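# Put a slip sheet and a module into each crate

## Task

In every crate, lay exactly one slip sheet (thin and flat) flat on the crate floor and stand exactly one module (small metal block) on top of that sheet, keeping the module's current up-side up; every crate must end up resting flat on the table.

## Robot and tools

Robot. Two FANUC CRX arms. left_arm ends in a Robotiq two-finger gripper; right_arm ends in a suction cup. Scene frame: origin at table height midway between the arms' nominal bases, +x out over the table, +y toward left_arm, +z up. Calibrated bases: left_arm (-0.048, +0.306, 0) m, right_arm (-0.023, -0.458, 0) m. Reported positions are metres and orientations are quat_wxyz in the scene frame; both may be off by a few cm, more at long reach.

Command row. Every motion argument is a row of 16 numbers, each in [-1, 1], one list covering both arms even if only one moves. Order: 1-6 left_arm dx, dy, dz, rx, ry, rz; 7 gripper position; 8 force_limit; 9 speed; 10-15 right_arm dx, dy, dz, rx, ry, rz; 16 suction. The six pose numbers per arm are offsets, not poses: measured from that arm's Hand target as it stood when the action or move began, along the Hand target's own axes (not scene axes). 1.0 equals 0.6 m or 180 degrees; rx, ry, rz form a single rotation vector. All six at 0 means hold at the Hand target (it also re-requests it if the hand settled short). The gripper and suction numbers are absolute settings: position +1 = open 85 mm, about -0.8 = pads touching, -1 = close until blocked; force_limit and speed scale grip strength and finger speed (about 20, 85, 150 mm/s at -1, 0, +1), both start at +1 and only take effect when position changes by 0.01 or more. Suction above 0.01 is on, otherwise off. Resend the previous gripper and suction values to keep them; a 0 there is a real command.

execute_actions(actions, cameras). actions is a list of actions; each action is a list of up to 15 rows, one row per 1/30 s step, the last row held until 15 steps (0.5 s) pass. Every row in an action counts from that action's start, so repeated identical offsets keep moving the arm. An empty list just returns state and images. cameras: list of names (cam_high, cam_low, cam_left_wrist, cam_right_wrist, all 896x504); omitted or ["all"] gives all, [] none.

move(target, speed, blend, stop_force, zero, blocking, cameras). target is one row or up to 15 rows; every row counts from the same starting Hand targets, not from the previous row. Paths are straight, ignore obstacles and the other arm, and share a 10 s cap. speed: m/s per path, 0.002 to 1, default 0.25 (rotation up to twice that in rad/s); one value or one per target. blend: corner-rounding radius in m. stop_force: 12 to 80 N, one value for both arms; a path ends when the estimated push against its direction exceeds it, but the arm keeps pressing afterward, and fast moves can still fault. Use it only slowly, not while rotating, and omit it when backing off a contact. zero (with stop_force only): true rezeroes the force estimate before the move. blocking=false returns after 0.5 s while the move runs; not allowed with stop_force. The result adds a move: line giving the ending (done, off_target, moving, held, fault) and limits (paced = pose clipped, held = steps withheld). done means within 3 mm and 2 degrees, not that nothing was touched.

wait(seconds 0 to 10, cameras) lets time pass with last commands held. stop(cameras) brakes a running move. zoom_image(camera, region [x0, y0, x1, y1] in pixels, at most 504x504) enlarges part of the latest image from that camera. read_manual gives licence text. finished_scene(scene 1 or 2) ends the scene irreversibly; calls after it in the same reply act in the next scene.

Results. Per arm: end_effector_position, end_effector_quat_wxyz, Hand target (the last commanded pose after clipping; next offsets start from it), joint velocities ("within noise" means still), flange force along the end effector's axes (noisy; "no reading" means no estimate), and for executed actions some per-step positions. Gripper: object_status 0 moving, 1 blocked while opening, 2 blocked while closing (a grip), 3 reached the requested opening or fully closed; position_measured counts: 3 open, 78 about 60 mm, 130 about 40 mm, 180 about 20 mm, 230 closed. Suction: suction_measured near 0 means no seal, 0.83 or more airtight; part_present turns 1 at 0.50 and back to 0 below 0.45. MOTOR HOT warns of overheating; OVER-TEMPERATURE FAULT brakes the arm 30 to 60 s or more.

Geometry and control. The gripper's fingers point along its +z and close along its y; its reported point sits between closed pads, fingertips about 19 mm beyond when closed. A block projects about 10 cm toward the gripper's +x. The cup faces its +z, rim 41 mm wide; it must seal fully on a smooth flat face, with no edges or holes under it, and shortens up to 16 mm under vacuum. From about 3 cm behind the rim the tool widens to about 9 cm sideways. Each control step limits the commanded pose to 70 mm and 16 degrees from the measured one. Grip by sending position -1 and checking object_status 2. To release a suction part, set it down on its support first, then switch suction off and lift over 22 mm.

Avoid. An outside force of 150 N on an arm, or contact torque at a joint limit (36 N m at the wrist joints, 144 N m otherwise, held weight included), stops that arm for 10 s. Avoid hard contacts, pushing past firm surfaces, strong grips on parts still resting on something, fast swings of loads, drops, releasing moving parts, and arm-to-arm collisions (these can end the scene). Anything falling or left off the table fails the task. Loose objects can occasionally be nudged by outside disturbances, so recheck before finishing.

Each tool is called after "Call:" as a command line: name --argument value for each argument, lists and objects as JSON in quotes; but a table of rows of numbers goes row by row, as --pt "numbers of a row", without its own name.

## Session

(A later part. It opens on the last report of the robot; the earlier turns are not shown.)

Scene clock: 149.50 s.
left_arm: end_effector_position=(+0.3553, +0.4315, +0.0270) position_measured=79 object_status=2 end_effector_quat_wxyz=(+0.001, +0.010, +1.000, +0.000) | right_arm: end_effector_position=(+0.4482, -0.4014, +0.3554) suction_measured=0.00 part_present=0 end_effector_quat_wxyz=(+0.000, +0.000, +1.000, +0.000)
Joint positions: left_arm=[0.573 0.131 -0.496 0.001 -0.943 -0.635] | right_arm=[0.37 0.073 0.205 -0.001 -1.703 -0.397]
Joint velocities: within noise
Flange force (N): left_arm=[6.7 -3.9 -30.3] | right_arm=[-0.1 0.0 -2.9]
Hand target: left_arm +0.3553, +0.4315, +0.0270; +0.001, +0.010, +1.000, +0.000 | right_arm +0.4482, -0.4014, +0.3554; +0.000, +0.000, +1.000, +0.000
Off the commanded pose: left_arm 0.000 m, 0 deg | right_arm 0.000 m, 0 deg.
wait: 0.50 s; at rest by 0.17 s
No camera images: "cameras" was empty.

Call:
move --target '[0,0,-0.03,0,0,0,-1,-1,-0.7,0,0,0,0,0,0,0]' --speed 0.04 --cameras '[]'

Call:
move --pt "0 0 -0.19 0 0 0 -1 -1 -0.7 0 0 0 0 0 0 0" --pt "-0.1208 -0.6035 -0.19 0 0 -0.006 -1 -1 -0.7 0 0 0 0 0 0 0" --speed 0.2 --cameras '["cam_left_wrist"]'

Scene clock: 151.53 s.
left_arm: end_effector_position=(+0.3553, +0.4315, +0.0450) position_measured=79 object_status=2 end_effector_quat_wxyz=(+0.001, +0.010, +1.000, +0.000) | right_arm: end_effector_position=(+0.4482, -0.4014, +0.3554) suction_measured=0.00 part_present=0 end_effector_quat_wxyz=(+0.000, +0.000, +1.000, +0.000)
Joint positions: left_arm=[0.573 0.103 -0.477 0.001 -0.99 -0.635] | right_arm=[0.37 0.073 0.205 -0.001 -1.703 -0.397]
Joint velocities: within noise
Flange force (N): left_arm=[1.6 -5.3 -0.4] | right_arm=[-0.4 -0.4 -3.5]
Hand target: left_arm +0.3553, +0.4316, +0.0450; +0.001, +0.010, +1.000, +0.000 | right_arm +0.4482, -0.4014, +0.3554; +0.000, +0.000, +1.000, +0.000
Off the commanded pose: left_arm 0.000 m, 0 deg | right_arm 0.000 m, 0 deg.
move: done
No camera images: "cameras" was empty.

Scene clock: 154.47 s.
left_arm: end_effector_position=(+0.4205, +0.0682, +0.1592) position_measured=79 object_status=2 end_effector_quat_wxyz=(+0.001, +0.000, +1.000, +0.000) | right_arm: end_effector_position=(+0.4482, -0.4014, +0.3554) suction_measured=0.00 part_present=0 end_effector_quat_wxyz=(+0.000, +0.000, +1.000, +0.000)
Joint positions: left_arm=[-0.261 0.231 -0.033 0 -1.305 0.219] | right_arm=[0.37 0.073 0.205 -0.001 -1.703 -0.397]
Joint velocities: within noise
Flange force (N): left_arm=[4.1 -2.1 1.2] | right_arm=[-0.5 -0.2 -3.4]
Hand target: left_arm +0.4205, +0.0681, +0.1592; +0.001, +0.000, +1.000, +0.000 | right_arm +0.4482, -0.4014, +0.3554; +0.000, +0.000, +1.000, +0.000
Off the commanded pose: left_arm 0.000 m, 0 deg | right_arm 0.000 m, 0 deg.
move: done
camera_calibration:
cam_left_wrist: T_world_to_cam=[[-0.00105562, 0.999997, 0.00232493, -0.0548458], [0.949144, 0.000269954, 0.314843, -0.425393], [0.314841, 0.00253905, -0.949141, 0.142614], [0, 0, 0, 1]] pos_world=[0.358801, 0.0545984, 0.26942]
Images, in order (width x height): cam_left_wrist 896x504.

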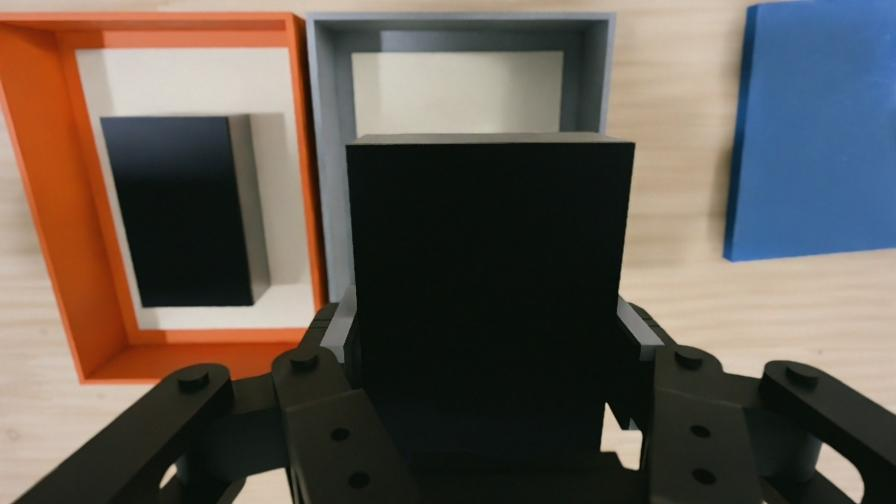

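Call:
move --target '[0,0,0.165,0,0,0,-1,-1,-0.7,0,0,0,0,0,0,0]' --speed 0.12 --cameras '["cam_left_wrist"]'

Call:
move --target '[0,0,0.085,0,0,0,-1,-1,-0.7,0,0,0,0,0,0,0]' --speed 0.02 --stop_force 12 --cameras '["cam_left_wrist"]'

Scene clock: 156.63 s.
left_arm: end_effector_position=(+0.4207, +0.0681, +0.0602) position_measured=79 object_status=2 end_effector_quat_wxyz=(+0.001, +0.000, +1.000, +0.000) | right_arm: end_effector_position=(+0.4482, -0.4014, +0.3554) suction_measured=0.00 part_present=0 end_effector_quat_wxyz=(+0.000, +0.000, +1.000, +0.000)
Joint positions: left_arm=[-0.261 0.321 -0.167 0 -1.082 0.219] | right_arm=[0.37 0.073 0.205 -0.001 -1.703 -0.397]
Joint velocities: within noise
Flange force (N): left_arm=[3.9 -1.8 0.9] | right_arm=[-0.8 0.0 -2.8]
Hand target: left_arm +0.4207, +0.0681, +0.0602; +0.001, +0.000, +1.000, +0.000 | right_arm +0.4482, -0.4014, +0.3554; +0.000, +0.000, +1.000, +0.000
Off the commanded pose: left_arm 0.000 m, 0 deg | right_arm 0.000 m, 0 deg.
move: done
camera_calibration:
cam_left_wrist: T_world_to_cam=[[-0.000992405, 0.999997, 0.00245231, -0.0545602], [0.949105, 0.000169514, 0.314961, -0.394319], [0.31496, 0.00264007, -0.949101, 0.0485621], [0, 0, 0, 1]] pos_world=[0.358901, 0.0544987, 0.170419]
Images, in order (width x height): cam_left_wrist 896x504.

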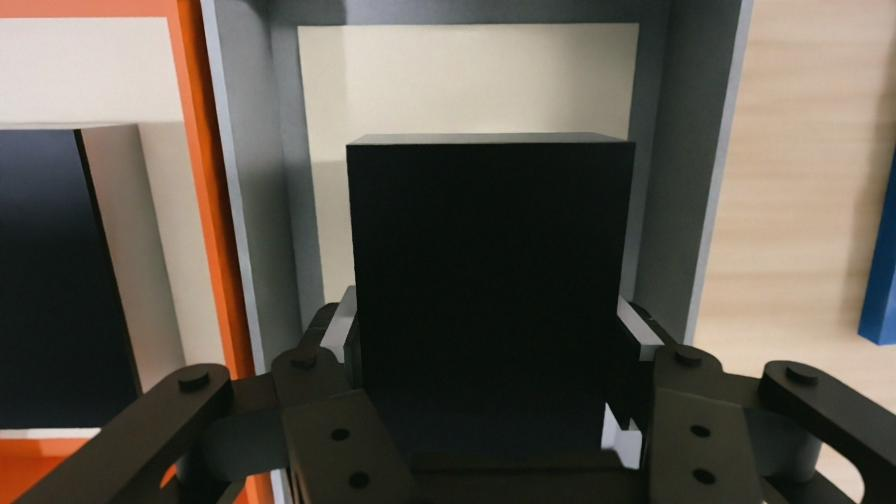

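Scene clock: 159.60 s.
left_arm: end_effector_position=(+0.4209, +0.0680, +0.0219) position_measured=79 object_status=2 end_effector_quat_wxyz=(+0.001, +0.000, +1.000, +0.000) | right_arm: end_effector_position=(+0.4482, -0.4014, +0.3554) suction_measured=0.00 part_present=0 end_effector_quat_wxyz=(+0.000, +0.000, +1.000, +0.000)
Joint positions: left_arm=[-0.261 0.369 -0.204 0 -0.996 0.219] | right_arm=[0.37 0.073 0.205 -0.001 -1.703 -0.397]
Joint velocities: within noise
Flange force (N): left_arm=[6.5 -0.1 -40.8] | right_arm=[-0.8 0.4 -3.5]
Hand target: left_arm +0.4209, +0.0680, +0.0219; +0.001, +0.000, +1.000, +0.000 (not the last commanded pose) | right_arm +0.4482, -0.4014, +0.3554; +0.000, +0.000, +1.000, +0.000
Off the commanded pose: left_arm 0.013 m, 0 deg | right_arm 0.000 m, 0 deg.
move: contact (left_arm)
camera_calibration:
cam_left_wrist: T_world_to_cam=[[-0.00108984, 0.999997, 0.00210441, -0.0542845], [0.949034, 0.000371041, 0.315174, -0.38246], [0.315173, 0.00234065, -0.949031, 0.0120799], [0, 0, 0, 1]] pos_world=[0.359101, 0.0543979, 0.13212]
Images, in order (width x height): cam_left_wrist 896x504.

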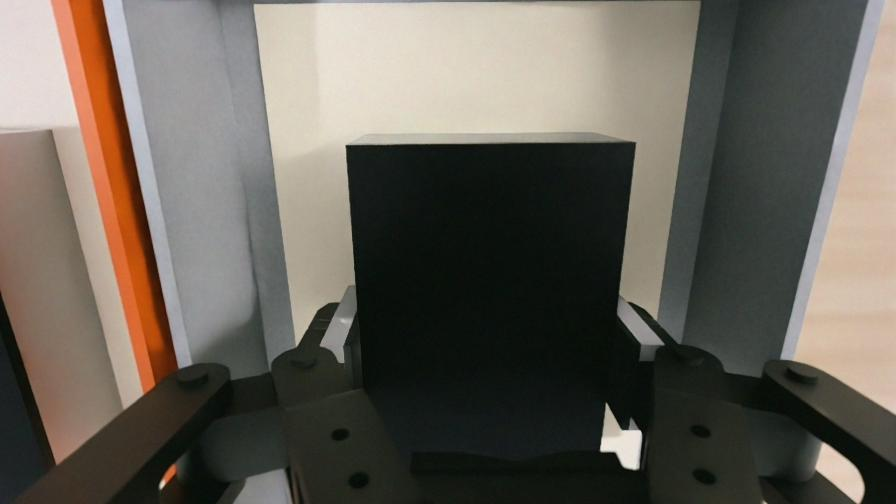

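Call:
move --target '[0,0,-0.002,0,0,0,-1,-1,-0.7,0,0,0,0,0,0,0]' --speed 0.02 --cameras '[]'

Call:
move --target '[0,0,0,0,0,0,0.7,-1,-0.8,0,0,0,0,0,0,0]' --speed 0.02 --cameras '[]'

Call:
move --pt "0 0 -0.06 0 0 0 0.7 -1 -0.8 0 0 0 0 0 0 0" --pt "0 0 -0.25 0 0 0 0.7 -1 -0.8 0 0 0 0 0 0 0" --speed '[0.05,0.2]'

Call:
zoom_image --camera "cam_low" --region '[380, 190, 520, 290]'

Scene clock: 161.77 s.
left_arm: end_effector_position=(+0.4209, +0.0681, +0.0231) position_measured=79 object_status=2 end_effector_quat_wxyz=(+0.001, +0.000, +1.000, +0.000) | right_arm: end_effector_position=(+0.4482, -0.4014, +0.3554) suction_measured=0.00 part_present=0 end_effector_quat_wxyz=(+0.000, +0.000, +1.000, +0.000)
Joint positions: left_arm=[-0.261 0.368 -0.203 0 -0.999 0.219] | right_arm=[0.37 0.073 0.205 -0.001 -1.703 -0.397]
Joint velocities: within noise
Flange force (N): left_arm=[3.6 -2.2 0.0] | right_arm=[-1.1 0.0 -3.1]
Hand target: left_arm +0.4209, +0.0680, +0.0231; +0.001, +0.000, +1.000, +0.000 | right_arm +0.4482, -0.4014, +0.3554; +0.000, +0.000, +1.000, +0.000
Off the commanded pose: left_arm 0.000 m, 0 deg | right_arm 0.000 m, 0 deg.
move: done
No camera images: "cameras" was empty.

Scene clock: 162.50 s.
left_arm: end_effector_position=(+0.4209, +0.0680, +0.0231) position_measured=41 object_status=0 end_effector_quat_wxyz=(+0.001, +0.000, +1.000, +0.000) | right_arm: end_effector_position=(+0.4482, -0.4014, +0.3554) suction_measured=0.00 part_present=0 end_effector_quat_wxyz=(+0.000, +0.000, +1.000, +0.000)
Joint positions: left_arm=[-0.261 0.368 -0.203 0 -0.999 0.219] | right_arm=[0.37 0.073 0.205 -0.001 -1.703 -0.397]
Joint velocities: within noise
Flange force (N): left_arm=[4.0 -1.6 -1.4] | right_arm=[-0.8 0.3 -2.3]
Hand target: left_arm +0.4209, +0.0680, +0.0231; +0.001, +0.000, +1.000, +0.000 | right_arm +0.4482, -0.4014, +0.3554; +0.000, +0.000, +1.000, +0.000
Off the commanded pose: left_arm 0.000 m, 0 deg | right_arm 0.000 m, 0 deg.
move: done
No camera images: "cameras" was empty.

Scene clock: 164.20 s.
left_arm: end_effector_position=(+0.4206, +0.0681, +0.1731) position_measured=41 object_status=3 end_effector_quat_wxyz=(+0.001, +0.000, +1.000, +0.000) | right_arm: end_effector_position=(+0.4482, -0.4014, +0.3554) suction_measured=0.00 part_present=0 end_effector_quat_wxyz=(+0.000, +0.000, +1.000, +0.000)
Joint positions: left_arm=[-0.261 0.223 -0.01 0 -1.336 0.219] | right_arm=[0.37 0.073 0.205 -0.001 -1.703 -0.397]
Joint velocities: within noise
Flange force (N): left_arm=[5.1 -1.2 0.2] | right_arm=[-1.1 0.4 -3.6]
Hand target: left_arm +0.4206, +0.0681, +0.1731; +0.001, +0.000, +1.000, +0.000 | right_arm +0.4482, -0.4014, +0.3554; +0.000, +0.000, +1.000, +0.000
Off the commanded pose: left_arm 0.000 m, 0 deg | right_arm 0.000 m, 0 deg.
move: done
camera_calibration:
cam_left_wrist: T_world_to_cam=[[-0.00105676, 0.999997, 0.00200843, -0.0546875], [0.949044, 0.000369961, 0.315144, -0.429825], [0.315143, 0.00223912, -0.949042, 0.155687], [0, 0, 0, 1]] pos_world=[0.358801, 0.0544978, 0.28332]
cam_right_wrist: T_world_to_cam=[[-0.0450162, -0.998753, -0.0216069, -0.361195], [-0.892828, 0.0305205, 0.449363, 0.282229], [-0.448143, 0.0395198, -0.893088, 0.605302], [0, 0, 0, 1]] pos_world=[0.506984, -0.39328, 0.40596]

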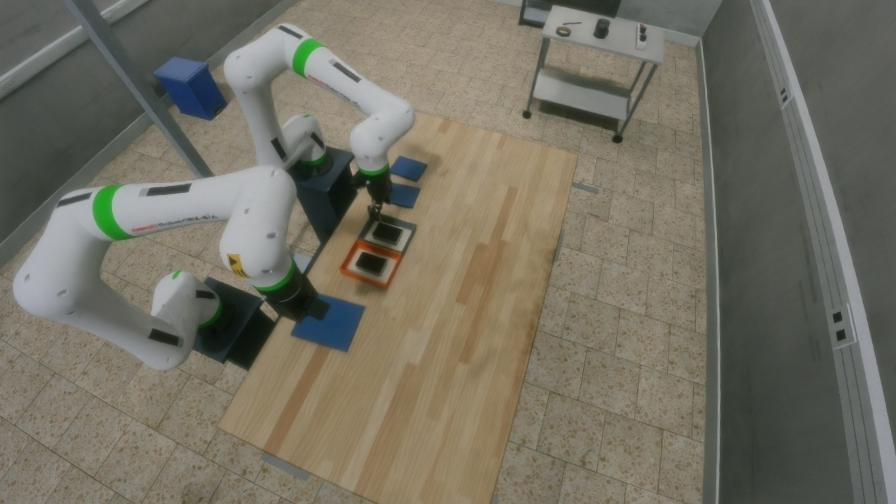

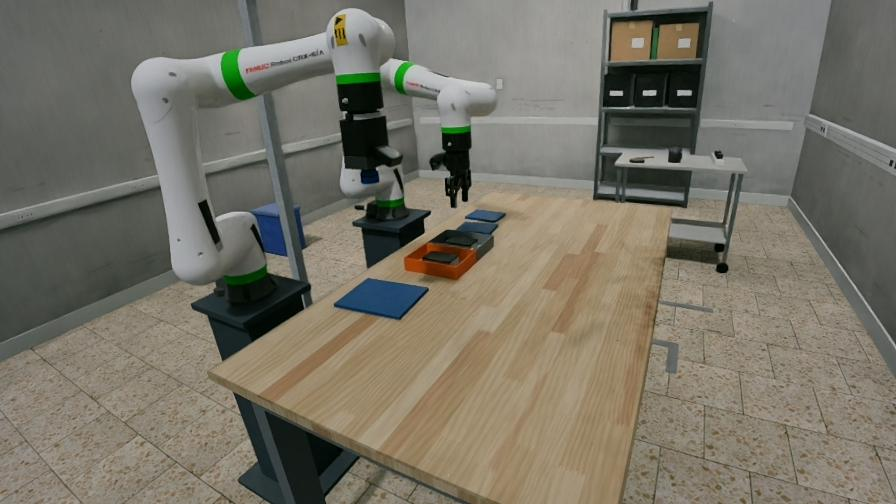

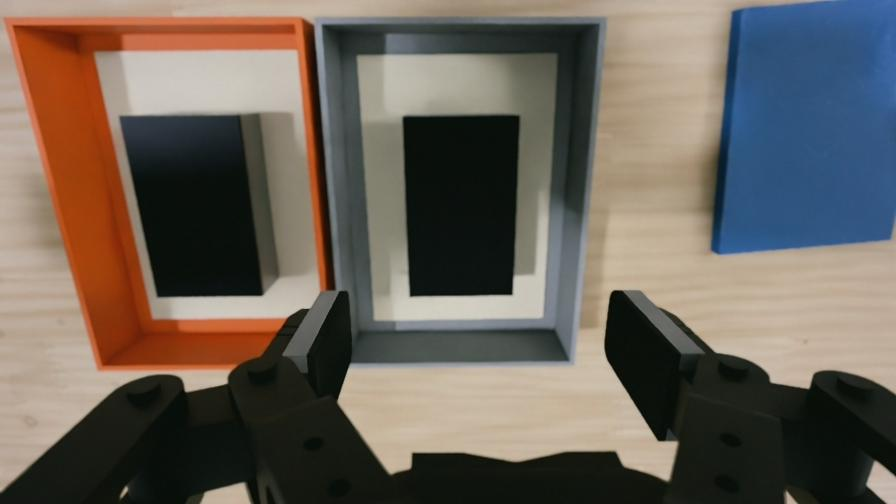

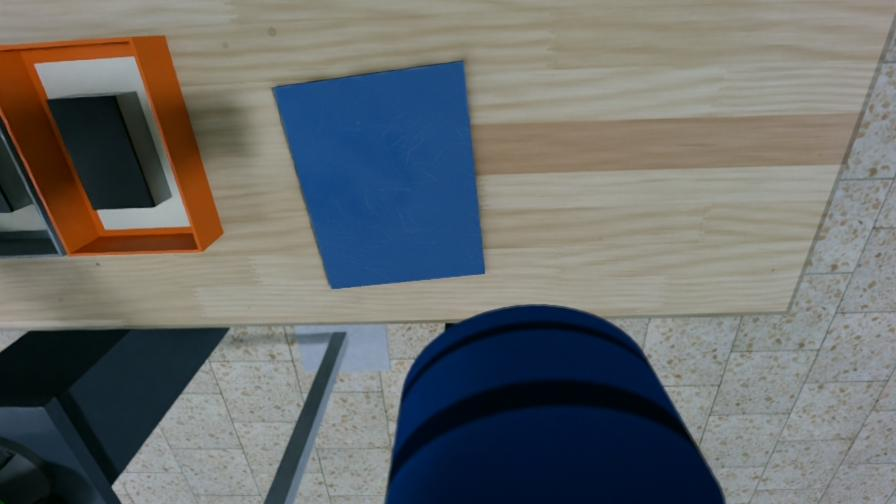

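Scaled by 3.600 from the camera's 896x504 image, which has a finer 1280x720 frame.

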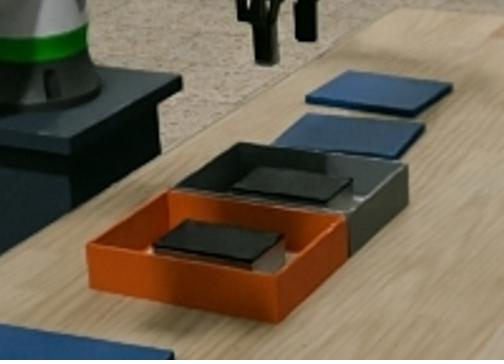

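Done; all is in place.

Call:
finished_scene --scene 1

The scene is finished: the task was done.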